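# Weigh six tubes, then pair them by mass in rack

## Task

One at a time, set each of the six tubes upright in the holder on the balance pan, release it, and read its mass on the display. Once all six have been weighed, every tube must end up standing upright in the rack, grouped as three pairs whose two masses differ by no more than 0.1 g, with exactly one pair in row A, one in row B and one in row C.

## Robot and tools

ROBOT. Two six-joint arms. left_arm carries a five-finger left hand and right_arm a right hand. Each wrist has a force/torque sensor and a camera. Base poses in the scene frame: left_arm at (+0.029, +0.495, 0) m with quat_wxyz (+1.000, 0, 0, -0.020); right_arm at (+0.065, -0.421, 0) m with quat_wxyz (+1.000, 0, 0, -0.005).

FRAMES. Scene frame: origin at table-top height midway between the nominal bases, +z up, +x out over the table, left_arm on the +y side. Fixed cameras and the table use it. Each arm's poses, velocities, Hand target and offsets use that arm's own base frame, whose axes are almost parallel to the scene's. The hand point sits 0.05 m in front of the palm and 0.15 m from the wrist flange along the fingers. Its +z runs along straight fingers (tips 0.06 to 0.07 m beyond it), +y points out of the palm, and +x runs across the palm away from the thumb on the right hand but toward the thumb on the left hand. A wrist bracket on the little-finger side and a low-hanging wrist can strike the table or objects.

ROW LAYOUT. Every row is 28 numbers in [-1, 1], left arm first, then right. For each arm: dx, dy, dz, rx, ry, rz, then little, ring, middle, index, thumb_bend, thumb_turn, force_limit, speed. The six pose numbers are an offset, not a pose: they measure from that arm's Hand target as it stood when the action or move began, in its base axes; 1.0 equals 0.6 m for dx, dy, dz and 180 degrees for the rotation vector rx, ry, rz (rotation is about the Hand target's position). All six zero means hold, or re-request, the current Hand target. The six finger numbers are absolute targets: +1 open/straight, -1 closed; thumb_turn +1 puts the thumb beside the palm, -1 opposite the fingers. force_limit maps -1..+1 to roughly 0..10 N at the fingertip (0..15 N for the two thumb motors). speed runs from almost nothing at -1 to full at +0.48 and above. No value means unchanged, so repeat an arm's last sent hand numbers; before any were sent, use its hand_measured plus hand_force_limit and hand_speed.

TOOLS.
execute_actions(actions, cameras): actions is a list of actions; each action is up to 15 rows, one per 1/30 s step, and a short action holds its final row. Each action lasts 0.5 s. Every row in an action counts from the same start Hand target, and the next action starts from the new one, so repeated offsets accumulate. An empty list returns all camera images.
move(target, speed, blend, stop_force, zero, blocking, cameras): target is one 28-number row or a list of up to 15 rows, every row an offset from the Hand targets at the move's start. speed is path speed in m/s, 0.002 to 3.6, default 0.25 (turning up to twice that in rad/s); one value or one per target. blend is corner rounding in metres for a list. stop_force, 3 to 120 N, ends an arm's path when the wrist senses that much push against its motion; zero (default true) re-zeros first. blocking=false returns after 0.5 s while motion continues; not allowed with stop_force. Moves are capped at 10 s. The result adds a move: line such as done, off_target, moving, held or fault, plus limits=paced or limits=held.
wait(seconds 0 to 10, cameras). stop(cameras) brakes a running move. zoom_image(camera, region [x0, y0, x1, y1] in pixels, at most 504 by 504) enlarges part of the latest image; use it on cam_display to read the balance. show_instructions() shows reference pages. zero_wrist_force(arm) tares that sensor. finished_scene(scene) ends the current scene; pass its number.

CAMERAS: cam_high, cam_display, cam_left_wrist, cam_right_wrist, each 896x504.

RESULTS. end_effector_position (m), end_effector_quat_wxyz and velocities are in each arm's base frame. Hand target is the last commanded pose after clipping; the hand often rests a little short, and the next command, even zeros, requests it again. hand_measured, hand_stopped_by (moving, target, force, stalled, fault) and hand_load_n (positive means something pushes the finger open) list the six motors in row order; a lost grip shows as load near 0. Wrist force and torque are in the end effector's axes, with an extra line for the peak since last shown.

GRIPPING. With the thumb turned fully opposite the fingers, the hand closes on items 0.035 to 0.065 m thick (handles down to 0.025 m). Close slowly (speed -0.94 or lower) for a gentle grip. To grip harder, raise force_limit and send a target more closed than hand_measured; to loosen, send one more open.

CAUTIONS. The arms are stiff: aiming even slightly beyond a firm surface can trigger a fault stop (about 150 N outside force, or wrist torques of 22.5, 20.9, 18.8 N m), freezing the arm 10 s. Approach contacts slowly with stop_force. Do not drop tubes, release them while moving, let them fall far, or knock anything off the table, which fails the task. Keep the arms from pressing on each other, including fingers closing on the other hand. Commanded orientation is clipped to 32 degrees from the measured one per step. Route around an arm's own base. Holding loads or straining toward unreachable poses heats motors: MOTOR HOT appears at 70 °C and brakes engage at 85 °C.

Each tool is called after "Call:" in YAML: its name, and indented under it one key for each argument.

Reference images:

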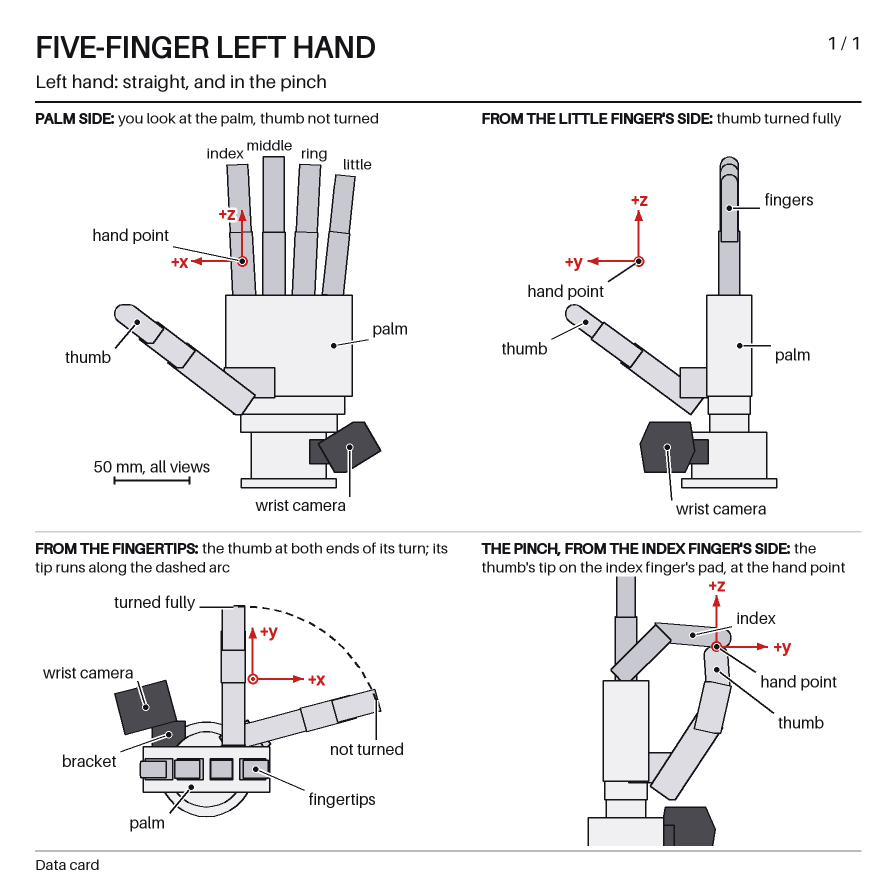

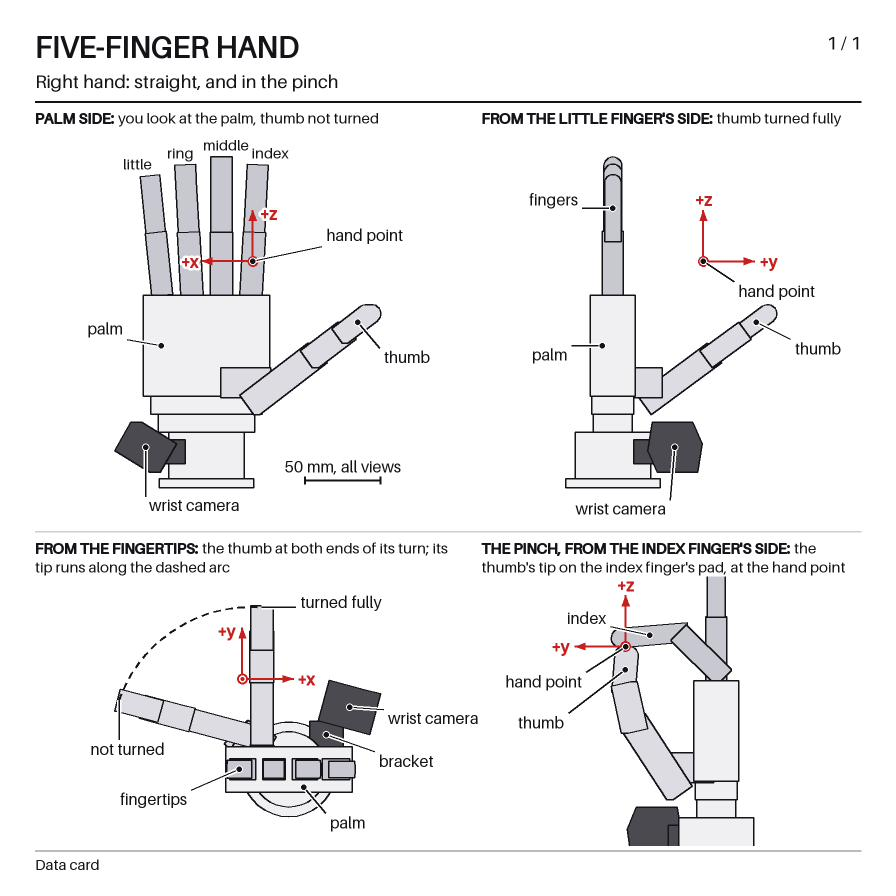

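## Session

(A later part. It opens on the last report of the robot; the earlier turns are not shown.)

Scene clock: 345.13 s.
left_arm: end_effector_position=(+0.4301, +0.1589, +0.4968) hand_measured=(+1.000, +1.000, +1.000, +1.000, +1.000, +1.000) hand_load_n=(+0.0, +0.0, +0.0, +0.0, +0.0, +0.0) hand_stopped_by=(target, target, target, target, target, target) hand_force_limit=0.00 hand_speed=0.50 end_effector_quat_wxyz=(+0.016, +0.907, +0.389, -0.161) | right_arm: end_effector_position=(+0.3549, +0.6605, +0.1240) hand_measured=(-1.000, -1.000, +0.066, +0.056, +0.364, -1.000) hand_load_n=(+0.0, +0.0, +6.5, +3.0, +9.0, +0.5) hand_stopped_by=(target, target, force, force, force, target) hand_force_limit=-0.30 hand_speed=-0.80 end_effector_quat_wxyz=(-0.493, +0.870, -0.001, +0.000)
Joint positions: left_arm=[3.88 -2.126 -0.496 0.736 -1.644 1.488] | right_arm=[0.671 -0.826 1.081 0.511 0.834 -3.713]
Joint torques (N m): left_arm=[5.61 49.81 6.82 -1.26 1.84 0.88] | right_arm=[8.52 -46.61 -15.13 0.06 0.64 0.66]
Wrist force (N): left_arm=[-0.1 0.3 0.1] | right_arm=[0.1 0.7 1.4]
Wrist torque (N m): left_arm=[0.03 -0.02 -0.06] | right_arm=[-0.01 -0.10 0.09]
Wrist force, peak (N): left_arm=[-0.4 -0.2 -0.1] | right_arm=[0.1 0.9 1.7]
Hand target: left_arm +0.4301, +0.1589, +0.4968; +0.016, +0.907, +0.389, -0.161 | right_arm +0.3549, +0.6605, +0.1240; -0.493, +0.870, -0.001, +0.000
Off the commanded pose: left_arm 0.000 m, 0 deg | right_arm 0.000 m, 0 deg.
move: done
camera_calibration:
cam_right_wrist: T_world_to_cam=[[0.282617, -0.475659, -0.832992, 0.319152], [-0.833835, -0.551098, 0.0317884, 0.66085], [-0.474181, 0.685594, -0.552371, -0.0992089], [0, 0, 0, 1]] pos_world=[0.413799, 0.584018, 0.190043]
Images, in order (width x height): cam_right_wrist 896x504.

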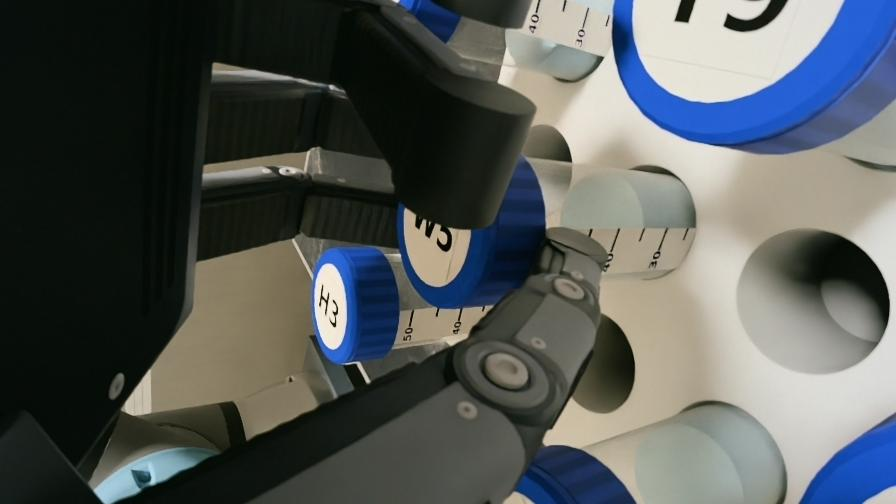

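Call:
move:
  target:
    - [0,0,0,0,0,0,1,1,1,1,1,1,0,0.5,0,0,0.22,0,0,0,-1,-1,-0.07,-0.07,-0.32,-1,-0.3,-0.8]
    - [0,0,0,0,0,0,1,1,1,1,1,1,0,0.5,0.0552,-0.7132,0.2933,0,0,0,-1,-1,-0.07,-0.07,-0.32,-1,-0.3,-0.8]
    - [0,0,0,0,0,0,1,1,1,1,1,1,0,0.5,0.0552,-0.7132,0.23,0,0,0,-1,-1,-0.07,-0.07,-0.32,-1,-0.3,-0.8]
  speed: [0.2,0.4,0.2]
  blend: [0.01,0.01,0]
  cameras: ["cam_right_wrist"]

Call:
zoom_image:
  camera: "cam_right_wrist"
  region: [500, 80, 896, 340]

Scene clock: 357.03 s.
left_arm: end_effector_position=(+0.4301, +0.1589, +0.4968) hand_measured=(+1.000, +1.000, +1.000, +1.000, +1.000, +1.000) hand_load_n=(+0.5, +0.0, +0.0, +0.0, +0.0, +0.0) hand_stopped_by=(target, target, target, target, target, target) hand_force_limit=0.00 hand_speed=0.50 end_effector_quat_wxyz=(+0.016, +0.907, +0.389, -0.161) | right_arm: end_effector_position=(+0.3881, +0.2326, +0.2620) hand_measured=(-1.000, -1.000, +0.066, +0.056, +0.364, -1.000) hand_load_n=(+0.0, +0.0, +6.5, +3.0, +9.0, +0.5) hand_stopped_by=(target, target, force, force, force, target) hand_force_limit=-0.30 hand_speed=-0.80 end_effector_quat_wxyz=(-0.493, +0.870, -0.001, +0.000)
Joint positions: left_arm=[3.88 -2.126 -0.496 0.736 -1.644 1.488] | right_arm=[-0.206 -1.249 1.657 1.491 0.573 -5.095]
Joint torques (N m): left_arm=[4.51 50.57 6.18 -1.37 1.94 0.75] | right_arm=[-14.66 -24.41 -4.34 2.5 0.36 -1.58]
Wrist force (N): left_arm=[-0.2 0.0 0.0] | right_arm=[0.0 0.3 1.5]
Wrist torque (N m): left_arm=[-0.03 0.00 -0.06] | right_arm=[-0.05 -0.08 0.08]
Wrist force, peak (N): left_arm=[-0.4 0.4 -0.1] | right_arm=[0.1 2.0 2.2]
Hand target: left_arm +0.4301, +0.1589, +0.4968; +0.016, +0.907, +0.389, -0.161 | right_arm +0.3880, +0.2326, +0.2620; -0.493, +0.870, -0.001, +0.000
Off the commanded pose: left_arm 0.000 m, 0 deg | right_arm 0.000 m, 0 deg.
move: done
camera_calibration:
cam_right_wrist: T_world_to_cam=[[0.282738, -0.475691, -0.832933, 0.22123], [-0.833852, -0.551078, 0.0316722, 0.448288], [-0.474077, 0.685588, -0.552467, 0.286121], [0, 0, 0, 1]] pos_world=[0.446899, 0.156118, 0.328144]
Images, in order (width x height): cam_right_wrist 896x504.

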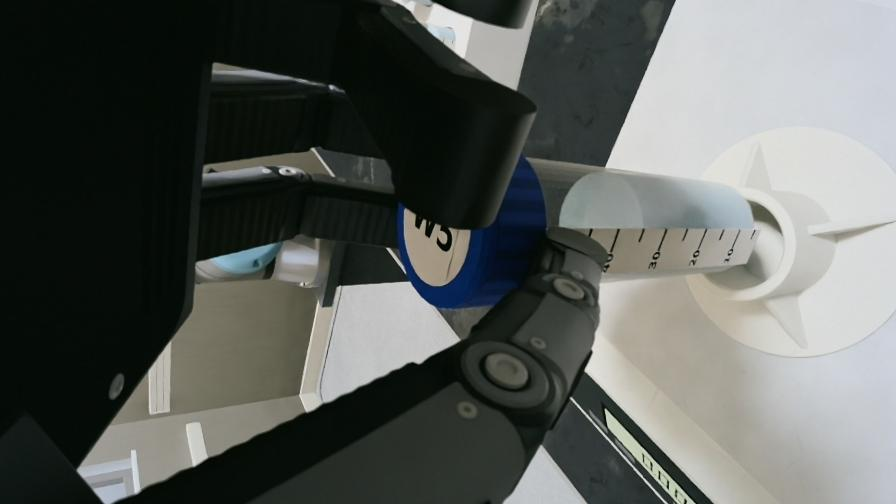

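Scaled by 1.273 from the camera's 896x504 image, which has a finer 1280x720 frame.

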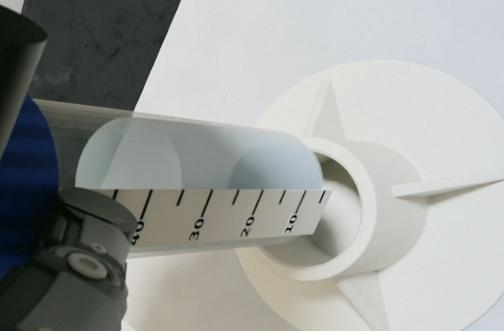

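Call:
move:
  target: [0,0,0,0,0,0,1,1,1,1,1,1,0,0.5,-0.0073,-0.0068,0,0,0,0,-1,-1,-0.07,-0.07,-0.32,-1,-0.3,-0.8]
  speed: 0.05
  cameras: ["cam_right_wrist"]

Call:
zoom_image:
  camera: "cam_right_wrist"
  region: [500, 80, 896, 340]

Scene clock: 371.33 s.
left_arm: end_effector_position=(+0.4301, +0.1589, +0.4968) hand_measured=(+1.000, +1.000, +1.000, +1.000, +1.000, +1.000) hand_load_n=(+0.0, -0.5, +0.0, +0.0, +0.0, +0.0) hand_stopped_by=(target, target, target, target, target, target) hand_force_limit=0.00 hand_speed=0.50 end_effector_quat_wxyz=(+0.016, +0.907, +0.389, -0.161) | right_arm: end_effector_position=(+0.3837, +0.2285, +0.2620) hand_measured=(-1.000, -1.000, +0.066, +0.056, +0.364, -1.000) hand_load_n=(+0.0, +0.0, +6.5, +3.0, +9.0, +0.5) hand_stopped_by=(target, target, force, force, force, target) hand_force_limit=-0.30 hand_speed=-0.80 end_effector_quat_wxyz=(-0.493, +0.870, -0.001, +0.000)
Joint positions: left_arm=[3.88 -2.126 -0.496 0.736 -1.644 1.488] | right_arm=[-0.218 -1.259 1.676 1.5 0.578 -5.117]
Joint torques (N m): left_arm=[5.24 49.07 6.66 -1.22 1.88 0.74] | right_arm=[-14.73 -38.54 -4.41 4.25 0.36 -1.39]
Wrist force (N): left_arm=[-0.3 0.2 0.1] | right_arm=[0.4 0.4 1.5]
Wrist torque (N m): left_arm=[0.00 0.02 -0.07] | right_arm=[-0.03 -0.14 0.11]
Wrist force, peak (N): left_arm=[-0.2 0.2 0.3] | right_arm=[0.3 0.6 1.7]
Hand target: left_arm +0.4301, +0.1589, +0.4968; +0.016, +0.907, +0.389, -0.161 | right_arm +0.3837, +0.2285, +0.2620; -0.493, +0.870, -0.001, +0.000
Off the commanded pose: left_arm 0.000 m, 0 deg | right_arm 0.000 m, 0 deg.
move: done
camera_calibration:
cam_right_wrist: T_world_to_cam=[[0.282617, -0.475659, -0.832992, 0.220528], [-0.833835, -0.551098, 0.0317884, 0.442458], [-0.474181, 0.685594, -0.552371, 0.286783], [0, 0, 0, 1]] pos_world=[0.442599, 0.152118, 0.328043]
Images, in order (width x height): cam_right_wrist 896x504.

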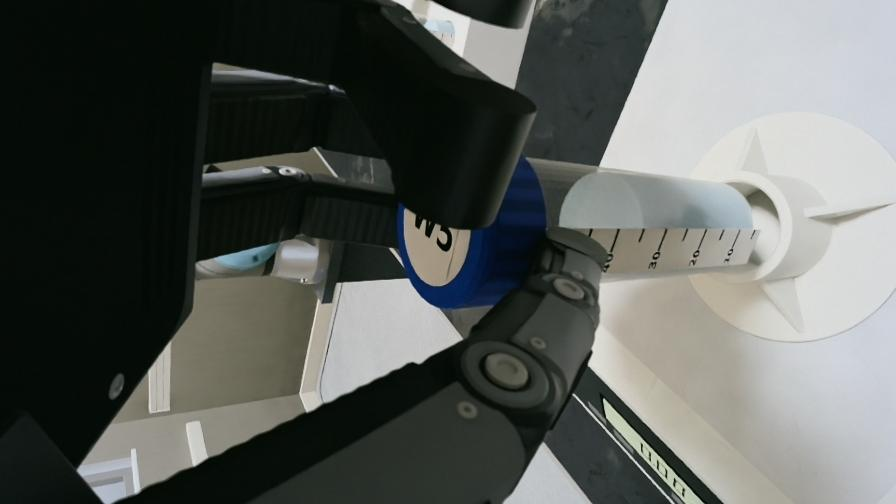

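Scaled by 1.273 from the camera's 896x504 image, which has a finer 1280x720 frame.

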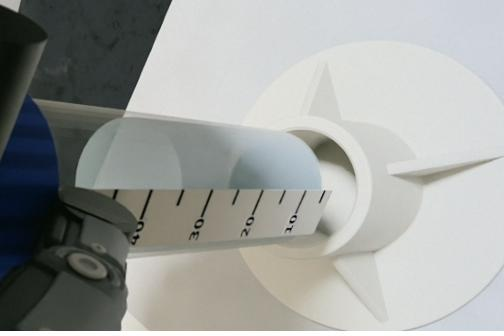

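Call:
move:
  target:
    - [0,0,0,0,0,0,1,1,1,1,1,1,0,0.5,0,0,-0.01,0,0,0,-1,-1,-0.07,-0.07,-0.32,-1,-0.3,-0.8]
    - [0,0,0,0,0,0,1,1,1,1,1,1,0,0.5,0,0,-0.085,0,0,0,-1,-1,-0.07,-0.07,-0.32,-1,-0.3,-0.8]
  speed: 0.04
  stop_force: 3

Scene clock: 379.23 s.
left_arm: end_effector_position=(+0.4301, +0.1589, +0.4968) hand_measured=(+1.000, +1.000, +1.000, +1.000, +1.000, +1.000) hand_load_n=(+0.0, +0.0, +0.0, -0.5, +0.0, +0.0) hand_stopped_by=(target, target, target, target, target, target) hand_force_limit=0.00 hand_speed=0.50 end_effector_quat_wxyz=(+0.016, +0.907, +0.389, -0.161) | right_arm: end_effector_position=(+0.3837, +0.2285, +0.2110) hand_measured=(-1.000, -1.000, +0.064, +0.056, +0.362, -1.000) hand_load_n=(+0.0, +0.0, +0.0, +0.0, +0.5, +0.0) hand_stopped_by=(target, target, force, force, force, target) hand_force_limit=-0.30 hand_speed=-0.80 end_effector_quat_wxyz=(-0.493, +0.870, -0.001, +0.000)
Joint positions: left_arm=[3.88 -2.126 -0.496 0.736 -1.644 1.488] | right_arm=[-0.218 -1.204 1.744 1.376 0.578 -5.117]
Joint torques (N m): left_arm=[4.73 49.89 6.45 -1.62 2.08 0.66] | right_arm=[-1.55 -24.78 -2.74 0.7 -2.48 0.73]
Wrist force (N): left_arm=[0.1 0.0 0.1] | right_arm=[0.2 0.0 1.2]
Wrist torque (N m): left_arm=[-0.03 -0.04 -0.05] | right_arm=[-0.04 -0.10 0.09]
Wrist force, peak (N): left_arm=[-0.3 0.2 -0.1] | right_arm=[0.4 0.4 1.7]
Hand target: left_arm +0.4301, +0.1589, +0.4968; +0.016, +0.907, +0.389, -0.161 | right_arm +0.3837, +0.2285, +0.2110; -0.493, +0.870, -0.001, +0.000
Off the commanded pose: left_arm 0.000 m, 0 deg | right_arm 0.000 m, 0 deg.
move: done

Call:
move:
  target:
    - [0,0,0,0,0,0,1,1,1,1,1,1,0,0.5,0,0,0,0,0,0,-1,-1,0.8,0.8,1,-1,-0.3,0]
    - [0,0,0,0,0,0,1,1,1,1,1,1,0,0.5,0,0,0.125,0,0,0,-1,-1,0.8,0.8,1,-1,-0.3,0]
  speed: 0.2
  cameras: ["cam_display","cam_right_wrist"]

Call:
zoom_image:
  camera: "cam_display"
  region: [290, 20, 600, 340]

Call:
zoom_image:
  camera: "cam_right_wrist"
  region: [400, 80, 896, 420]

Scene clock: 386.43 s.
left_arm: end_effector_position=(+0.4301, +0.1589, +0.4968) hand_measured=(+1.000, +1.000, +1.000, +1.000, +1.000, +1.000) hand_load_n=(+0.0, +0.0, +0.0, +0.0, +0.0, +0.0) hand_stopped_by=(target, target, target, target, target, target) hand_force_limit=0.00 hand_speed=0.50 end_effector_quat_wxyz=(+0.016, +0.907, +0.389, -0.161) | right_arm: end_effector_position=(+0.3836, +0.2285, +0.2859) hand_measured=(-1.000, -1.000, +0.800, +0.800, +1.000, -1.000) hand_load_n=(+0.0, +0.0, +0.0, +0.0, +0.0, +0.0) hand_stopped_by=(target, target, target, target, target, target) hand_force_limit=-0.30 hand_speed=0.00 end_effector_quat_wxyz=(-0.493, +0.870, -0.001, +0.000)
Joint positions: left_arm=[3.88 -2.126 -0.496 0.736 -1.644 1.488] | right_arm=[-0.218 -1.281 1.639 1.559 0.578 -5.117]
Joint torques (N m): left_arm=[4.1 49.15 6.94 -1.52 1.96 0.55] | right_arm=[-15.14 -37.55 -27.52 4.07 0.41 -0.91]
Wrist force (N): left_arm=[-0.2 0.2 0.0] | right_arm=[0.1 -0.2 1.1]
Wrist torque (N m): left_arm=[0.01 0.00 -0.07] | right_arm=[-0.07 -0.10 0.08]
Wrist force, peak (N): left_arm=[-0.2 0.3 0.0] | right_arm=[0.3 1.0 1.9]
Hand target: left_arm +0.4301, +0.1589, +0.4968; +0.016, +0.907, +0.389, -0.161 | right_arm +0.3837, +0.2285, +0.2860; -0.493, +0.870, -0.001, +0.000
Off the commanded pose: left_arm 0.000 m, 0 deg | right_arm 0.000 m, 0 deg.
move: done
camera_calibration:
cam_right_wrist: T_world_to_cam=[[0.282643, -0.475614, -0.833009, 0.240535], [-0.833781, -0.551179, 0.031795, 0.441599], [-0.474259, 0.685561, -0.552345, 0.300022], [0, 0, 0, 1]] pos_world=[0.442499, 0.152118, 0.352043]
Images, in order (width x height): cam_display 896x504, cam_right_wrist 896x504.

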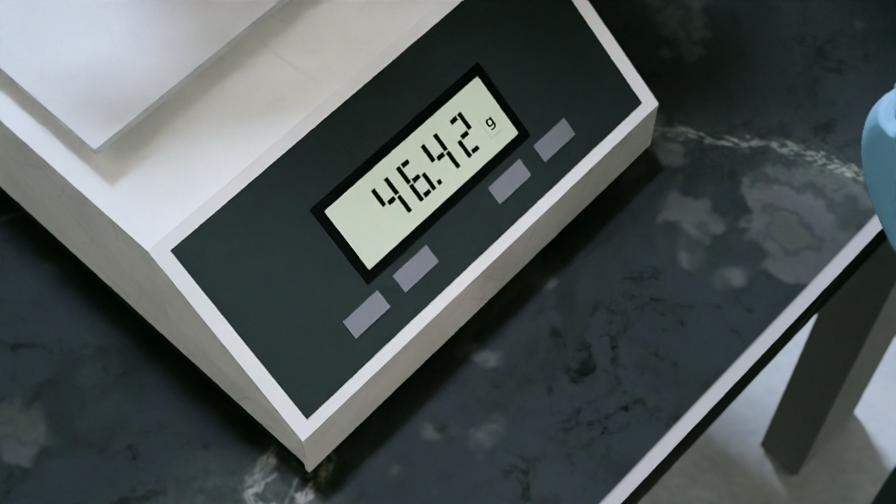

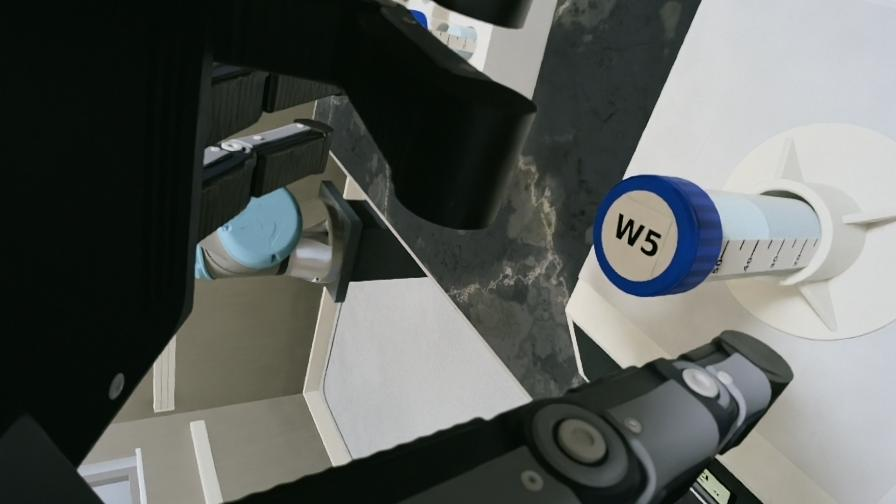

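Scaled by 1.575 from the camera's 896x504 image, which has a finer 1280x720 frame.

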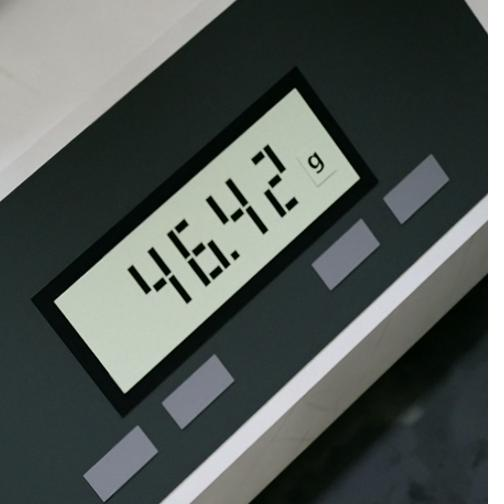

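Scaled by 1.016 from the camera's 896x504 image, which has a finer 1280x720 frame.

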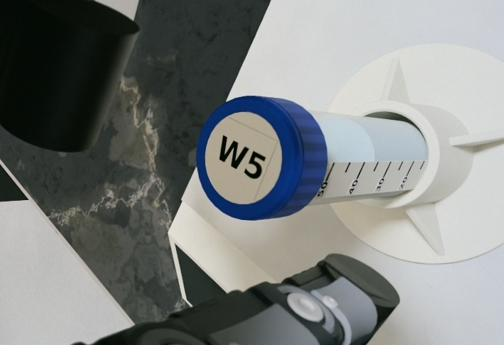

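Call:
wait:
  seconds: 0.3
  cameras: ["cam_display"]

Call:
zoom_image:
  camera: "cam_display"
  region: [340, 80, 500, 240]

Scene clock: 390.67 s.
left_arm: end_effector_position=(+0.4301, +0.1589, +0.4968) hand_measured=(+1.000, +1.000, +1.000, +1.000, +1.000, +1.000) hand_load_n=(+0.0, +0.0, +0.5, +0.0, +0.0, +0.5) hand_stopped_by=(target, target, target, target, target, target) hand_force_limit=0.00 hand_speed=0.50 end_effector_quat_wxyz=(+0.016, +0.907, +0.389, -0.161) | right_arm: end_effector_position=(+0.3837, +0.2285, +0.2860) hand_measured=(-1.000, -1.000, +0.800, +0.800, +1.000, -1.000) hand_load_n=(+0.0, +0.0, +0.0, +0.0, +0.0, +0.0) hand_stopped_by=(target, target, target, target, target, target) hand_force_limit=-0.30 hand_speed=0.00 end_effector_quat_wxyz=(-0.493, +0.870, -0.001, +0.000)
Joint positions: left_arm=[3.88 -2.126 -0.496 0.736 -1.644 1.488] | right_arm=[-0.218 -1.281 1.639 1.559 0.578 -5.117]
Joint torques (N m): left_arm=[3.63 49.23 6.1 -1.39 2.12 0.56] | right_arm=[-14.43 -36.77 -27.27 4.17 0.32 -0.9]
Wrist force (N): left_arm=[-0.1 0.1 0.1] | right_arm=[0.1 0.0 1.3]
Wrist torque (N m): left_arm=[-0.02 -0.01 -0.06] | right_arm=[-0.05 -0.11 0.08]
Wrist force, peak (N): left_arm=[0.0 0.3 -0.4] | right_arm=[0.0 0.1 1.6]
Hand target: left_arm +0.4301, +0.1589, +0.4968; +0.016, +0.907, +0.389, -0.161 | right_arm +0.3837, +0.2285, +0.2860; -0.493, +0.870, -0.001, +0.000
Off the commanded pose: left_arm 0.000 m, 0 deg | right_arm 0.000 m, 0 deg.
wait: 0.30 s; at rest from the start
Images, in order (width x height): cam_display 896x504.

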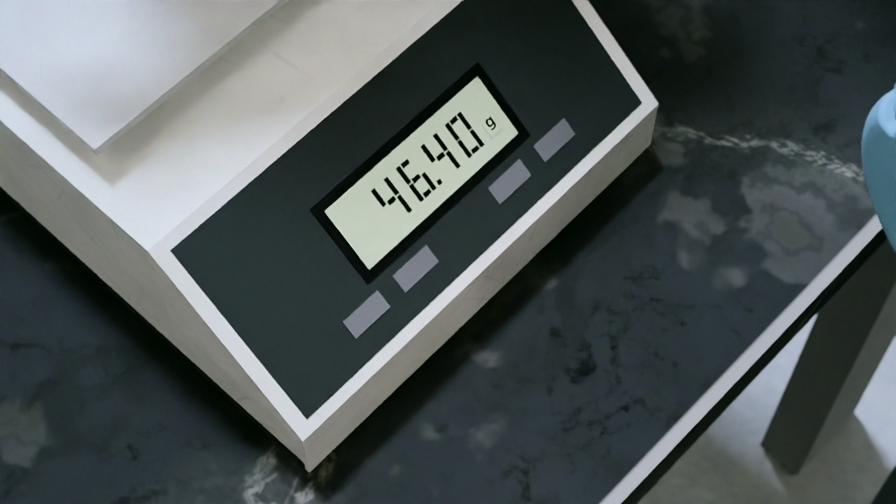

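Scaled by 3.150 from the camera's 896x504 image, which has a finer 1280x720 frame.

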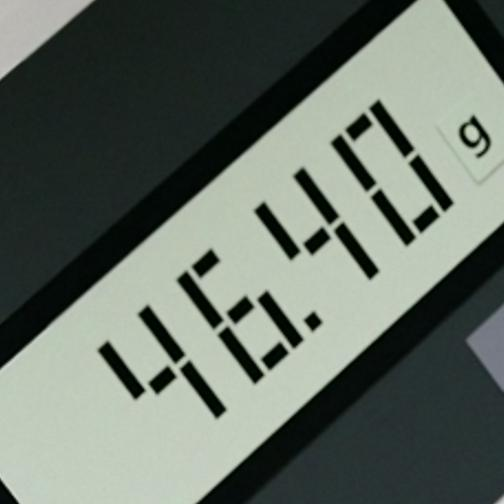

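Call:
move:
  target:
    - [0,0,0,0,0,0,1,1,1,1,1,1,0,0.5,-0.0122,0.0088,-0.03,0,0,0,-1,-1,0.8,0.8,1,-1,-0.3,0]
    - [0,0,0,0,0,0,1,1,1,1,1,1,0,0.5,-0.0122,0.0088,-0.12,0,0,0,-1,-1,0.8,0.8,1,-1,-0.3,0]
    - [0,0,0,0,0,0,1,1,1,1,1,1,0,0.5,-0.0122,0.0088,-0.12,0,0,0,-1,-1,0.08,0.08,1,-1,-0.6,-0.2]
  speed: 0.15
  blend: [0.005,0,0]

Call:
move:
  target:
    - [0,0,0,0,0,0,1,1,1,1,1,1,0,0.5,0,0,0,0,0,0,-1,-1,0.08,0.08,-0.3,-1,-0.7,-0.5]
    - [0,0,0,0,0,0,1,1,1,1,1,1,0,0.5,0,0,0,0,0,0,-1,-1,-0.06,-0.06,-0.3,-1,-0.7,-0.7]
    - [0,0,0,0,0,0,1,1,1,1,1,1,0,0.5,0,0,0,0,0,0,-1,-1,-0.07,-0.07,-0.32,-1,-0.3,-0.8]

Scene clock: 419.47 s.
left_arm: end_effector_position=(+0.4301, +0.1589, +0.4968) hand_measured=(+1.000, +1.000, +1.000, +1.000, +1.000, +1.000) hand_load_n=(+0.0, +0.0, +0.0, +0.0, +0.0, +0.0) hand_stopped_by=(target, target, target, target, target, target) hand_force_limit=0.00 hand_speed=0.50 end_effector_quat_wxyz=(+0.016, +0.907, +0.389, -0.161) | right_arm: end_effector_position=(+0.3763, +0.2338, +0.2140) hand_measured=(-1.000, -1.000, +0.080, +0.080, +1.000, -1.000) hand_load_n=(+0.0, +0.0, +0.0, +0.0, +0.0, +0.0) hand_stopped_by=(target, target, target, target, target, target) hand_force_limit=-0.60 hand_speed=-0.20 end_effector_quat_wxyz=(-0.493, +0.870, -0.001, +0.000)
Joint positions: left_arm=[3.88 -2.126 -0.496 0.736 -1.644 1.488] | right_arm=[-0.209 -1.222 1.759 1.367 0.574 -5.101]
Joint torques (N m): left_arm=[2.89 48.31 7.81 -1.53 1.84 0.47] | right_arm=[12.82 -25.35 -4.38 1.53 -1.88 1.28]
Wrist force (N): left_arm=[-0.1 0.1 -0.2] | right_arm=[0.0 0.1 1.1]
Wrist torque (N m): left_arm=[0.01 -0.03 -0.06] | right_arm=[-0.02 -0.07 -0.05]
Wrist force, peak (N): left_arm=[-0.2 0.4 0.1] | right_arm=[-0.1 1.2 1.7]
Hand target: left_arm +0.4301, +0.1589, +0.4968; +0.016, +0.907, +0.389, -0.161 | right_arm +0.3763, +0.2338, +0.2140; -0.493, +0.870, -0.001, +0.000
Off the commanded pose: left_arm 0.000 m, 0 deg | right_arm 0.000 m, 0 deg.
move: done

Scene clock: 421.67 s.
left_arm: end_effector_position=(+0.4301, +0.1589, +0.4968) hand_measured=(+1.000, +1.000, +1.000, +1.000, +1.000, +1.000) hand_load_n=(+0.0, +0.0, +0.0, +0.0, +0.0, +0.0) hand_stopped_by=(target, target, target, target, target, target) hand_force_limit=0.00 hand_speed=0.50 end_effector_quat_wxyz=(+0.016, +0.907, +0.389, -0.161) | right_arm: end_effector_position=(+0.3763, +0.2338, +0.2140) hand_measured=(-1.000, -1.000, +0.064, +0.012, +0.336, -1.000) hand_load_n=(+0.0, +0.0, +5.5, +3.5, +8.0, -0.5) hand_stopped_by=(target, target, force, force, force, target) hand_force_limit=-0.30 hand_speed=-0.80 end_effector_quat_wxyz=(-0.493, +0.870, -0.001, +0.000)
Joint positions: left_arm=[3.88 -2.126 -0.496 0.736 -1.644 1.488] | right_arm=[-0.209 -1.222 1.759 1.367 0.575 -5.101]
Joint torques (N m): left_arm=[2.84 49.54 5.94 -1.54 1.94 0.72] | right_arm=[9.79 -25.96 -9.56 3.83 0.06 1.16]
Wrist force (N): left_arm=[0.1 0.0 0.1] | right_arm=[0.2 0.6 1.4]
Wrist torque (N m): left_arm=[-0.04 -0.04 -0.04] | right_arm=[-0.01 -0.11 -0.03]
Wrist force, peak (N): left_arm=[0.0 0.4 0.2] | right_arm=[0.5 0.5 1.6]
Hand target: left_arm +0.4301, +0.1589, +0.4968; +0.016, +0.907, +0.389, -0.161 | right_arm +0.3763, +0.2338, +0.2140; -0.493, +0.870, -0.001, +0.000
Off the commanded pose: left_arm 0.000 m, 0 deg | right_arm 0.000 m, 0 deg.
move: done

Call:
move:
  target: [0,0,0,0,0,0,1,1,1,1,1,1,0,0.5,0,0,0.129,0,0,0,-1,-1,-0.07,-0.07,-0.32,-1,-0.3,-0.8]
  speed: 0.2
  cameras: ["cam_right_wrist"]

Call:
zoom_image:
  camera: "cam_right_wrist"
  region: [580, 190, 760, 350]

Scene clock: 430.00 s.
left_arm: end_effector_position=(+0.4301, +0.1589, +0.4968) hand_measured=(+1.000, +1.000, +1.000, +1.000, +1.000, +1.000) hand_load_n=(+0.0, +0.0, +0.0, +0.0, -0.5, +0.0) hand_stopped_by=(target, target, target, target, target, target) hand_force_limit=0.00 hand_speed=0.50 end_effector_quat_wxyz=(+0.016, +0.907, +0.389, -0.161) | right_arm: end_effector_position=(+0.3763, +0.2338, +0.2913) hand_measured=(-1.000, -1.000, +0.064, +0.012, +0.336, -1.000) hand_load_n=(+0.0, +0.0, +5.5, +3.5, +8.0, -0.5) hand_stopped_by=(target, target, force, force, force, target) hand_force_limit=-0.30 hand_speed=-0.80 end_effector_quat_wxyz=(-0.493, +0.870, -0.001, +0.000)
Joint positions: left_arm=[3.88 -2.126 -0.496 0.736 -1.644 1.488] | right_arm=[-0.209 -1.301 1.648 1.557 0.575 -5.101]
Joint torques (N m): left_arm=[2.32 49.41 6.07 -1.72 2.12 0.46] | right_arm=[-14.85 -36.89 -30.49 4.32 0.16 -0.93]
Wrist force (N): left_arm=[0.0 0.1 0.0] | right_arm=[0.2 0.3 1.5]
Wrist torque (N m): left_arm=[0.00 -0.04 -0.05] | right_arm=[-0.05 -0.12 -0.04]
Wrist force, peak (N): left_arm=[-0.3 0.3 0.0] | right_arm=[0.2 1.7 2.0]
Hand target: left_arm +0.4301, +0.1589, +0.4968; +0.016, +0.907, +0.389, -0.161 | right_arm +0.3763, +0.2338, +0.2914; -0.493, +0.870, -0.001, +0.000
Off the commanded pose: left_arm 0.000 m, 0 deg | right_arm 0.000 m, 0 deg.
move: done
camera_calibration:
cam_right_wrist: T_world_to_cam=[[0.282643, -0.475614, -0.833009, 0.249618], [-0.833781, -0.551179, 0.031795, 0.438262], [-0.474259, 0.685561, -0.552345, 0.295909], [0, 0, 0, 1]] pos_world=[0.435199, 0.157418, 0.357443]
Images, in order (width x height): cam_right_wrist 896x504.

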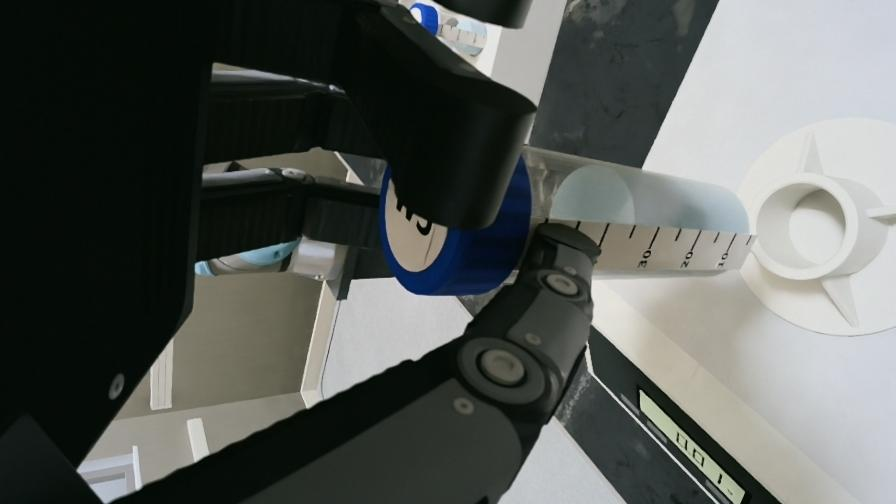

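Scaled by 2.800 from the camera's 896x504 image, which has a finer 1280x720 frame.

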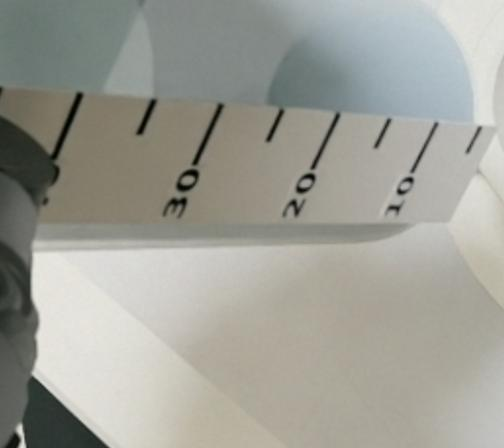

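Call:
move:
  target:
    - [0,0,0,0,0,0,1,1,1,1,1,1,0,0.5,-0.0412,0.7087,0,0.0112,-0.0132,0,-1,-1,-0.07,-0.07,-0.32,-1,-0.3,-0.8]
    - [0,0,0,0,0,0,1,1,1,1,1,1,0,0.5,-0.0412,0.7087,-0.1607,0.0112,-0.0132,0,-1,-1,-0.07,-0.07,-0.32,-1,-0.3,-0.8]
  speed: [0.4,0.2]
  blend: [0.01,0]
  cameras: ["cam_right_wrist"]

Call:
zoom_image:
  camera: "cam_right_wrist"
  region: [500, 80, 896, 340]

Scene clock: 461.37 s.
left_arm: end_effector_position=(+0.4301, +0.1589, +0.4968) hand_measured=(+1.000, +1.000, +1.000, +1.000, +1.000, +1.000) hand_load_n=(+0.0, -0.5, +0.0, +0.0, +0.0, +0.0) hand_stopped_by=(target, target, target, target, target, target) hand_force_limit=0.00 hand_speed=0.50 end_effector_quat_wxyz=(+0.016, +0.907, +0.389, -0.161) | right_arm: end_effector_position=(+0.3516, +0.6590, +0.1950) hand_measured=(-1.000, -1.000, +0.064, +0.012, +0.336, -1.000) hand_load_n=(+0.0, +0.0, +5.5, +3.5, +8.0, -0.5) hand_stopped_by=(target, target, force, force, force, target) hand_force_limit=-0.30 hand_speed=-0.80 end_effector_quat_wxyz=(-0.508, +0.861, +0.009, +0.018)
Joint positions: left_arm=[3.88 -2.126 -0.496 0.736 -1.644 1.488] | right_arm=[0.672 -0.907 1.04 0.577 0.834 -3.71]
Joint torques (N m): left_arm=[3.29 48.7 6.66 -1.6 1.95 0.29] | right_arm=[13.21 -42.57 -8.71 -1.01 0.7 1.21]
Wrist force (N): left_arm=[-0.1 -0.1 -0.2] | right_arm=[0.0 0.6 1.1]
Wrist torque (N m): left_arm=[-0.02 -0.02 -0.05] | right_arm=[0.02 -0.10 -0.04]
Wrist force, peak (N): left_arm=[-0.3 0.2 0.3] | right_arm=[0.0 2.0 1.9]
Hand target: left_arm +0.4301, +0.1589, +0.4968; +0.016, +0.907, +0.389, -0.161 | right_arm +0.3516, +0.6590, +0.1950; -0.508, +0.861, +0.009, +0.018
Off the commanded pose: left_arm 0.000 m, 0 deg | right_arm 0.000 m, 0 deg.
move: done
camera_calibration:
cam_right_wrist: T_world_to_cam=[[0.317308, -0.44621, -0.836787, 0.34766], [-0.833999, -0.551316, -0.0222654, 0.665792], [-0.451399, 0.704945, -0.547076, -0.0823266], [0, 0, 0, 1]] pos_world=[0.407792, 0.580227, 0.260703]
Images, in order (width x height): cam_right_wrist 896x504.

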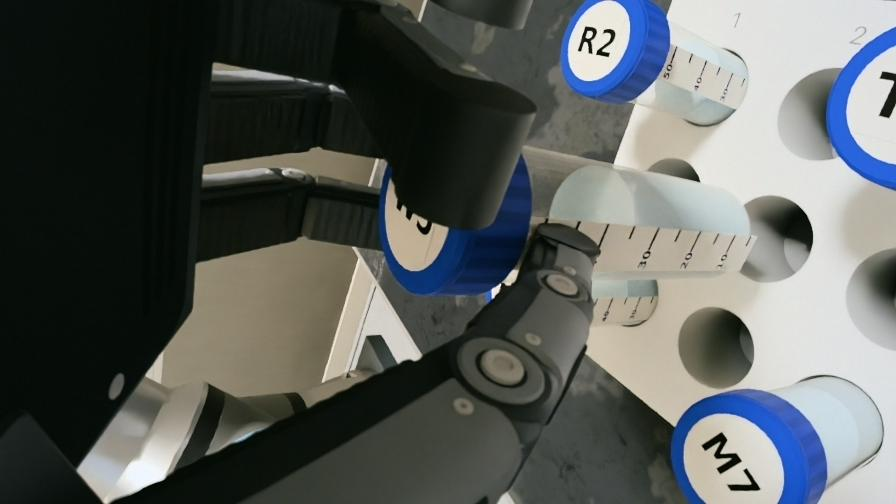

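Scaled by 1.273 from the camera's 896x504 image, which has a finer 1280x720 frame.

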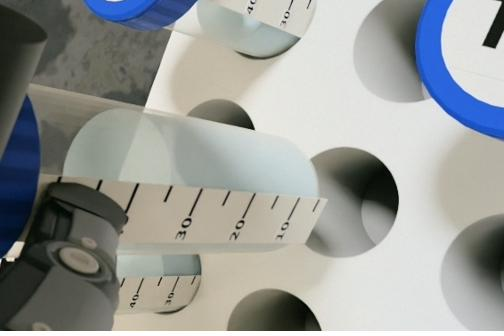

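Call:
move:
  target:
    - [0,0,0,0,0,0,1,1,1,1,1,1,0,0.5,0.0003,-0.005,-0.01,0,0,0,-1,-1,-0.07,-0.07,-0.32,-1,-0.3,-0.8]
    - [0,0,0,0,0,0,1,1,1,1,1,1,0,0.5,0.0003,-0.005,-0.142,0,0,0,-1,-1,-0.07,-0.07,-0.32,-1,-0.3,-0.8]
  speed: 0.05
  stop_force: 3.5

Scene clock: 479.70 s.
left_arm: end_effector_position=(+0.4301, +0.1589, +0.4968) hand_measured=(+1.000, +1.000, +1.000, +1.000, +1.000, +1.000) hand_load_n=(+0.0, +0.0, +0.0, +0.0, +0.0, +0.0) hand_stopped_by=(target, target, target, target, target, target) hand_force_limit=0.00 hand_speed=0.50 end_effector_quat_wxyz=(+0.016, +0.907, +0.389, -0.161) | right_arm: end_effector_position=(+0.3518, +0.6559, +0.1166) hand_measured=(-1.000, -1.000, +0.066, +0.012, +0.336, -1.000) hand_load_n=(+0.0, +0.0, +9.0, +1.5, +8.0, +0.5) hand_stopped_by=(target, target, force, force, force, target) hand_force_limit=-0.30 hand_speed=-0.80 end_effector_quat_wxyz=(-0.508, +0.861, +0.009, +0.018)
Joint positions: left_arm=[3.88 -2.126 -0.496 0.736 -1.644 1.488] | right_arm=[0.668 -0.867 1.178 0.402 0.831 -3.714]
Joint torques (N m): left_arm=[3.17 48.33 6.48 -1.88 2.04 0.27] | right_arm=[-14.3 -57.52 -30.1 2.31 0.47 -0.64]
Wrist force (N): left_arm=[-0.2 0.1 0.0] | right_arm=[0.1 0.7 2.5]
Wrist torque (N m): left_arm=[-0.02 0.00 -0.06] | right_arm=[0.06 -0.12 -0.04]
Wrist force, peak (N): left_arm=[0.0 0.3 0.3] | right_arm=[-0.1 -6.8 1.0]
Hand target: left_arm +0.4301, +0.1589, +0.4968; +0.016, +0.907, +0.389, -0.161 | right_arm +0.3518, +0.6559, +0.1166; -0.508, +0.861, +0.009, +0.018 (not the last commanded pose)
Off the commanded pose: left_arm 0.000 m, 0 deg | right_arm 0.007 m, 0 deg.
move: contact (right_arm); path passed 1 of 2 targets

Call:
move:
  target:
    - [0,0,0,0,0,0,1,1,1,1,1,1,0,0.5,0,0,0,0,0,0,-1,-1,0.35,0.35,1,-1,-0.3,0]
    - [0,0,0,0,0,0,1,1,1,1,1,1,0,0.5,0,0,0.139,0,0,0,-1,-1,0.35,0.35,1,-1,-0.3,0]
    - [0,0,0,0,0,0,1,1,1,1,1,1,0,0.5,0.0895,-0.0557,0.139,-0.0112,0.0132,0,-1,-1,0.35,0.35,1,-1,-0.3,0]
  speed: 0.3
  cameras: ["cam_right_wrist"]

Call:
zoom_image:
  camera: "cam_right_wrist"
  region: [400, 80, 896, 420]

Scene clock: 489.50 s.
left_arm: end_effector_position=(+0.4301, +0.1589, +0.4968) hand_measured=(+1.000, +1.000, +1.000, +1.000, +1.000, +1.000) hand_load_n=(+0.0, +0.0, +0.0, +0.0, +0.0, +0.0) hand_stopped_by=(target, target, target, target, target, target) hand_force_limit=0.00 hand_speed=0.50 end_effector_quat_wxyz=(+0.016, +0.907, +0.389, -0.161) | right_arm: end_effector_position=(+0.4054, +0.6225, +0.2000) hand_measured=(-1.000, -1.000, +0.350, +0.350, +1.000, -1.000) hand_load_n=(+0.0, +0.0, -0.5, +0.0, +0.0, +0.0) hand_stopped_by=(target, target, target, target, target, target) hand_force_limit=-0.30 hand_speed=0.00 end_effector_quat_wxyz=(-0.493, +0.870, -0.001, +0.000)
Joint positions: left_arm=[3.88 -2.126 -0.496 0.736 -1.644 1.488] | right_arm=[0.571 -0.829 0.903 0.762 0.764 -3.814]
Joint torques (N m): left_arm=[1.44 49.85 7.62 -2.02 2.14 0.27] | right_arm=[-14.27 -44.93 -29.56 2.54 -2.74 -1.74]
Wrist force (N): left_arm=[0.0 0.1 -0.1] | right_arm=[0.5 0.2 1.0]
Wrist torque (N m): left_arm=[-0.02 -0.03 -0.05] | right_arm=[0.01 -0.14 0.11]
Wrist force, peak (N): left_arm=[-0.4 0.3 0.1] | right_arm=[-0.2 0.6 2.6]
Hand target: left_arm +0.4301, +0.1589, +0.4968; +0.016, +0.907, +0.389, -0.161 | right_arm +0.4055, +0.6225, +0.2000; -0.493, +0.870, -0.001, +0.000
Off the commanded pose: left_arm 0.000 m, 0 deg | right_arm 0.000 m, 0 deg.
move: done
camera_calibration:
cam_right_wrist: T_world_to_cam=[[0.282619, -0.475676, -0.832982, 0.350248], [-0.833771, -0.55119, 0.0318711, 0.679652], [-0.474291, 0.685509, -0.552382, -0.00714286], [0, 0, 0, 1]] pos_world=[0.464299, 0.546118, 0.266143]
Images, in order (width x height): cam_right_wrist 896x504.

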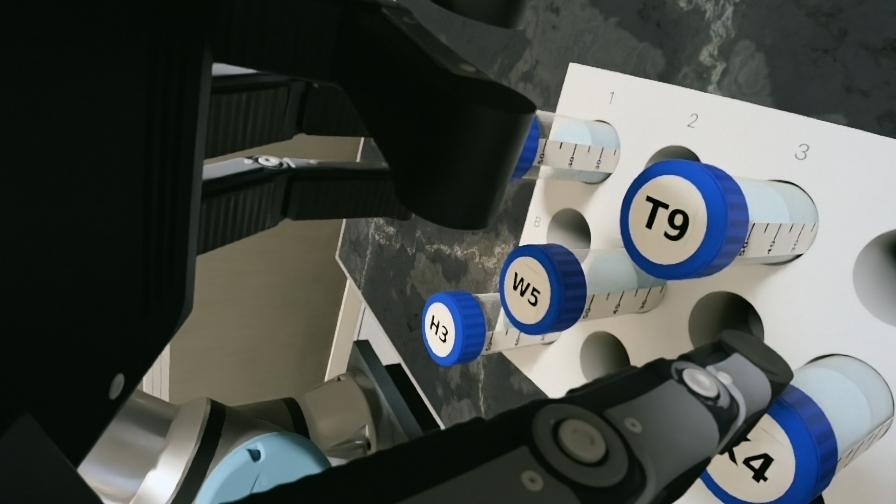

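Scaled by 1.016 from the camera's 896x504 image, which has a finer 1280x720 frame.

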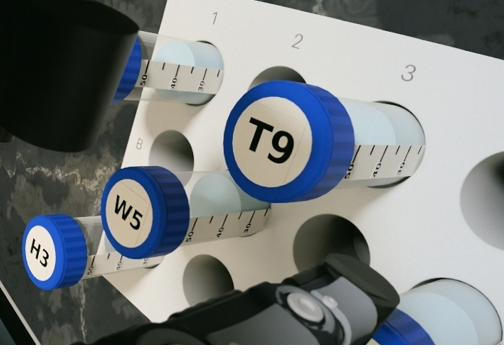

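Call:
move:
  target:
    - [0,0,0,0,0,0,1,1,1,1,1,1,0,0.5,0.0009,0.0012,-0.1267,0,0,0,-1,-1,0.35,0.35,1,-1,-0.3,0]
    - [0,0,0,0,0,0,1,1,1,1,1,1,0,0.5,0.0009,0.0012,-0.1267,0,0,0,-1,-1,0.08,0.08,1,-1,-0.7,-0.2]
  speed: 0.2

Call:
move:
  target:
    - [0,0,0,0,0,0,1,1,1,1,1,1,0,0.5,0,0,0,0,0,0,-1,-1,0.08,0.08,-0.3,-1,-0.7,-0.5]
    - [0,0,0,0,0,0,1,1,1,1,1,1,0,0.5,0,0,0,0,0,0,-1,-1,-0.06,-0.06,-0.3,-1,-0.7,-0.7]
    - [0,0,0,0,0,0,1,1,1,1,1,1,0,0.5,0,0,0,0,0,0,-1,-1,-0.07,-0.07,-0.32,-1,-0.3,-0.8]

Scene clock: 499.13 s.
left_arm: end_effector_position=(+0.4301, +0.1589, +0.4968) hand_measured=(+1.000, +1.000, +1.000, +1.000, +1.000, +1.000) hand_load_n=(+0.0, +0.0, +0.0, +0.0, +0.0, +0.0) hand_stopped_by=(target, target, target, target, target, target) hand_force_limit=0.00 hand_speed=0.50 end_effector_quat_wxyz=(+0.016, +0.907, +0.389, -0.161) | right_arm: end_effector_position=(+0.4060, +0.6232, +0.1240) hand_measured=(-1.000, -1.000, +0.080, +0.080, +1.000, -1.000) hand_load_n=(+0.0, +0.0, +0.0, +0.0, +0.0, +0.0) hand_stopped_by=(target, target, target, target, target, target) hand_force_limit=-0.70 hand_speed=-0.20 end_effector_quat_wxyz=(-0.493, +0.870, -0.001, +0.000)
Joint positions: left_arm=[3.88 -2.126 -0.496 0.736 -1.644 1.488] | right_arm=[0.571 -0.792 1.035 0.593 0.765 -3.813]
Joint torques (N m): left_arm=[2 48.66 7.29 -2.07 2.07 0.01] | right_arm=[13.92 -44.97 -8.13 -0.23 0.21 0.76]
Wrist force (N): left_arm=[0.0 0.1 0.1] | right_arm=[0.3 0.2 1.0]
Wrist torque (N m): left_arm=[-0.01 -0.02 -0.06] | right_arm=[0.01 -0.11 0.09]
Wrist force, peak (N): left_arm=[-0.4 0.3 -0.4] | right_arm=[0.5 1.6 1.4]
Hand target: left_arm +0.4301, +0.1589, +0.4968; +0.016, +0.907, +0.389, -0.161 | right_arm +0.4060, +0.6232, +0.1240; -0.493, +0.870, -0.001, +0.000
Off the commanded pose: left_arm 0.000 m, 0 deg | right_arm 0.000 m, 0 deg.
move: done

Scene clock: 501.30 s.
left_arm: end_effector_position=(+0.4301, +0.1589, +0.4968) hand_measured=(+1.000, +1.000, +1.000, +1.000, +1.000, +1.000) hand_load_n=(+0.0, +0.0, +0.0, +0.0, +0.0, +0.0) hand_stopped_by=(target, target, target, target, target, target) hand_force_limit=0.00 hand_speed=0.50 end_effector_quat_wxyz=(+0.016, +0.907, +0.389, -0.161) | right_arm: end_effector_position=(+0.4060, +0.6232, +0.1240) hand_measured=(-1.000, -1.000, +0.064, +0.022, +0.364, -1.000) hand_load_n=(+0.0, +0.0, +1.0, +2.5, +4.0, -0.5) hand_stopped_by=(target, target, force, force, force, target) hand_force_limit=-0.30 hand_speed=-0.80 end_effector_quat_wxyz=(-0.493, +0.870, -0.001, +0.000)
Joint positions: left_arm=[3.88 -2.126 -0.496 0.736 -1.644 1.488] | right_arm=[0.571 -0.792 1.035 0.593 0.765 -3.813]
Joint torques (N m): left_arm=[2.63 49.62 6.71 -1.89 2.03 0.07] | right_arm=[12.69 -48.37 -13.34 -0.06 -1.5 0.66]
Wrist force (N): left_arm=[0.0 -0.1 0.0] | right_arm=[0.1 0.6 1.2]
Wrist torque (N m): left_arm=[-0.03 -0.03 -0.04] | right_arm=[0.03 -0.08 0.08]
Wrist force, peak (N): left_arm=[-0.1 0.1 0.4] | right_arm=[0.4 0.4 1.6]
Hand target: left_arm +0.4301, +0.1589, +0.4968; +0.016, +0.907, +0.389, -0.161 | right_arm +0.4060, +0.6232, +0.1240; -0.493, +0.870, -0.001, +0.000
Off the commanded pose: left_arm 0.000 m, 0 deg | right_arm 0.000 m, 0 deg.
move: done

Call:
move:
  target:
    - [0,0,0,0,0,0,1,1,1,1,1,1,0,0.5,0,0,0,0,0,0,-1,-1,-0.08,-0.08,-0.34,-1,-0.3,-0.8]
    - [0,0,0,0,0,0,1,1,1,1,1,1,0,0.5,0,0,0.22,0,0,0,-1,-1,-0.08,-0.08,-0.34,-1,-0.3,-0.8]
    - [0,0,0,0,0,0,1,1,1,1,1,1,0,0.5,-0.0342,-0.6553,0.2933,0,0,0,-1,-1,-0.08,-0.08,-0.34,-1,-0.3,-0.8]
    - [0,0,0,0,0,0,1,1,1,1,1,1,0,0.5,-0.0342,-0.6553,0.23,0,0,0,-1,-1,-0.08,-0.08,-0.34,-1,-0.3,-0.8]
  speed: [0.2,0.2,0.4,0.2]
  blend: [0,0.01,0.01,0]
  cameras: ["cam_right_wrist"]

Call:
zoom_image:
  camera: "cam_right_wrist"
  region: [500, 80, 896, 340]

Scene clock: 511.57 s.
left_arm: end_effector_position=(+0.4301, +0.1589, +0.4968) hand_measured=(+1.000, +1.000, +1.000, +1.000, +1.000, +1.000) hand_load_n=(+0.0, +0.0, +0.0, +0.0, +0.0, +0.0) hand_stopped_by=(target, target, target, target, target, target) hand_force_limit=0.00 hand_speed=0.50 end_effector_quat_wxyz=(+0.016, +0.907, +0.389, -0.161) | right_arm: end_effector_position=(+0.3855, +0.2301, +0.2620) hand_measured=(-1.000, -1.000, +0.048, +0.006, +0.360, -1.000) hand_load_n=(+0.0, +0.0, +6.5, +4.5, +9.0, +0.0) hand_stopped_by=(target, target, force, force, force, target) hand_force_limit=-0.30 hand_speed=-0.80 end_effector_quat_wxyz=(-0.493, +0.870, -0.001, +0.000)
Joint positions: left_arm=[3.88 -2.126 -0.496 0.736 -1.644 1.488] | right_arm=[-0.213 -1.255 1.668 1.497 0.576 -5.108]
Joint torques (N m): left_arm=[1.06 49.26 5.84 -1.84 2.17 0.1] | right_arm=[-14.99 -24.62 -4.41 3.64 0.2 -1.64]
Wrist force (N): left_arm=[-0.3 0.0 0.1] | right_arm=[0.1 0.3 1.4]
Wrist torque (N m): left_arm=[-0.03 0.02 -0.07] | right_arm=[-0.05 -0.11 0.09]
Wrist force, peak (N): left_arm=[-0.4 0.0 -0.3] | right_arm=[0.4 2.1 2.0]
Hand target: left_arm +0.4301, +0.1589, +0.4968; +0.016, +0.907, +0.389, -0.161 | right_arm +0.3855, +0.2301, +0.2620; -0.493, +0.870, -0.001, +0.000
Off the commanded pose: left_arm 0.000 m, 0 deg | right_arm 0.000 m, 0 deg.
move: done
camera_calibration:
cam_right_wrist: T_world_to_cam=[[0.282789, -0.475779, -0.832865, 0.220765], [-0.833725, -0.551262, 0.0318308, 0.444801], [-0.474271, 0.685379, -0.55256, 0.286729], [0, 0, 0, 1]] pos_world=[0.444399, 0.153719, 0.328144]
Images, in order (width x height): cam_right_wrist 896x504.

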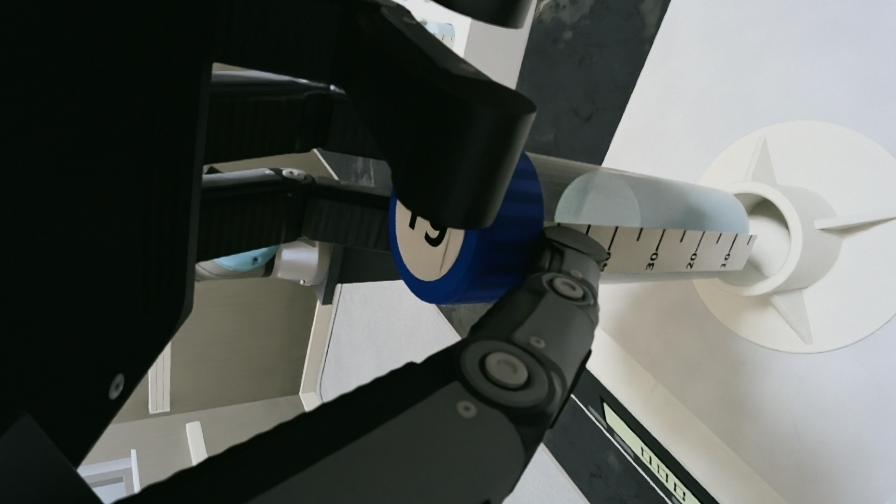

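Scaled by 1.273 from the camera's 896x504 image, which has a finer 1280x720 frame.

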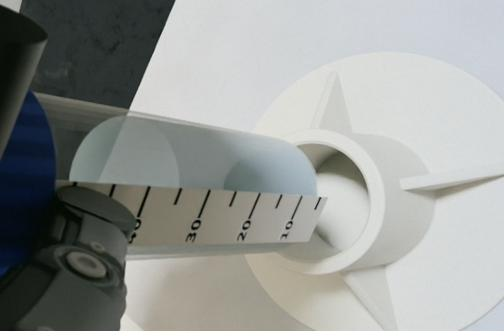

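Call:
move:
  target: [0,0,0,0,0,0,1,1,1,1,1,1,0,0.5,0.0005,-0.0108,0,0,0,0,-1,-1,-0.08,-0.08,-0.34,-1,-0.3,-0.8]
  speed: 0.05
  cameras: ["cam_right_wrist"]

Call:
zoom_image:
  camera: "cam_right_wrist"
  region: [500, 80, 896, 340]

Scene clock: 530.77 s.
left_arm: end_effector_position=(+0.4301, +0.1589, +0.4968) hand_measured=(+1.000, +1.000, +1.000, +1.000, +1.000, +1.000) hand_load_n=(+0.0, +0.0, +0.0, +0.0, +0.0, +0.0) hand_stopped_by=(target, target, target, target, target, target) hand_force_limit=0.00 hand_speed=0.50 end_effector_quat_wxyz=(+0.016, +0.907, +0.389, -0.161) | right_arm: end_effector_position=(+0.3858, +0.2236, +0.2620) hand_measured=(-1.000, -1.000, +0.048, +0.006, +0.360, -1.000) hand_load_n=(+0.5, +0.0, +6.0, +4.5, +9.0, -0.5) hand_stopped_by=(target, target, force, force, force, target) hand_force_limit=-0.30 hand_speed=-0.80 end_effector_quat_wxyz=(-0.493, +0.870, -0.001, +0.000)
Joint positions: left_arm=[3.88 -2.126 -0.496 0.736 -1.644 1.488] | right_arm=[-0.229 -1.255 1.675 1.513 0.582 -5.135]
Joint torques (N m): left_arm=[1.66 48.69 6.36 -2.14 1.92 -0.25] | right_arm=[-13.54 -38.4 -4.07 4.24 0.4 -1.17]
Wrist force (N): left_arm=[-0.3 0.2 0.1] | right_arm=[0.3 0.4 1.5]
Wrist torque (N m): left_arm=[0.00 0.02 -0.08] | right_arm=[-0.03 -0.13 0.10]
Wrist force, peak (N): left_arm=[-0.3 0.2 0.2] | right_arm=[0.3 0.3 1.7]
Hand target: left_arm +0.4301, +0.1589, +0.4968; +0.016, +0.907, +0.389, -0.161 | right_arm +0.3858, +0.2236, +0.2620; -0.493, +0.870, -0.001, +0.000
Off the commanded pose: left_arm 0.000 m, 0 deg | right_arm 0.000 m, 0 deg.
move: done
camera_calibration:
cam_right_wrist: T_world_to_cam=[[0.282707, -0.475722, -0.832926, 0.217552], [-0.833694, -0.551305, 0.0319074, 0.441439], [-0.474375, 0.685385, -0.552464, 0.291285], [0, 0, 0, 1]] pos_world=[0.4447, 0.147219, 0.328043]
Images, in order (width x height): cam_right_wrist 896x504.

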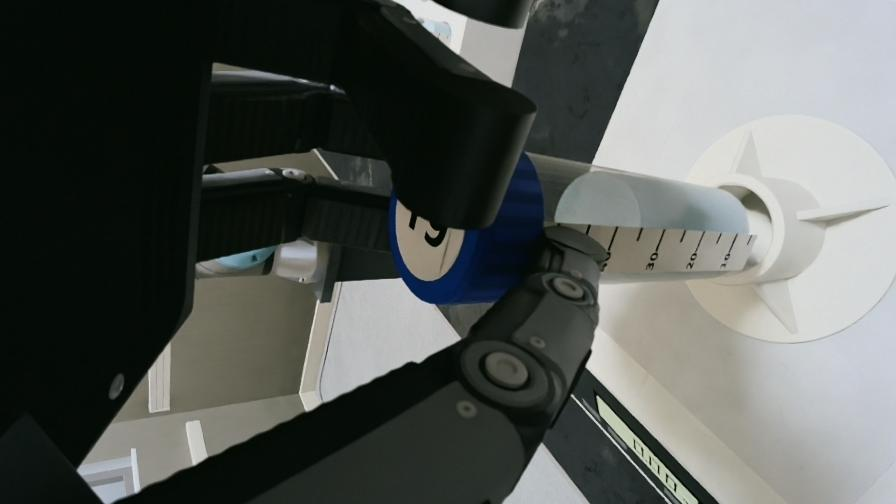

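Scaled by 1.273 from the camera's 896x504 image, which has a finer 1280x720 frame.

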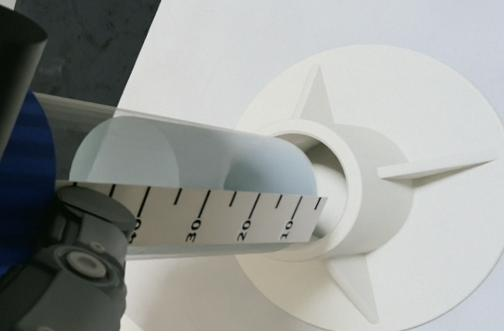

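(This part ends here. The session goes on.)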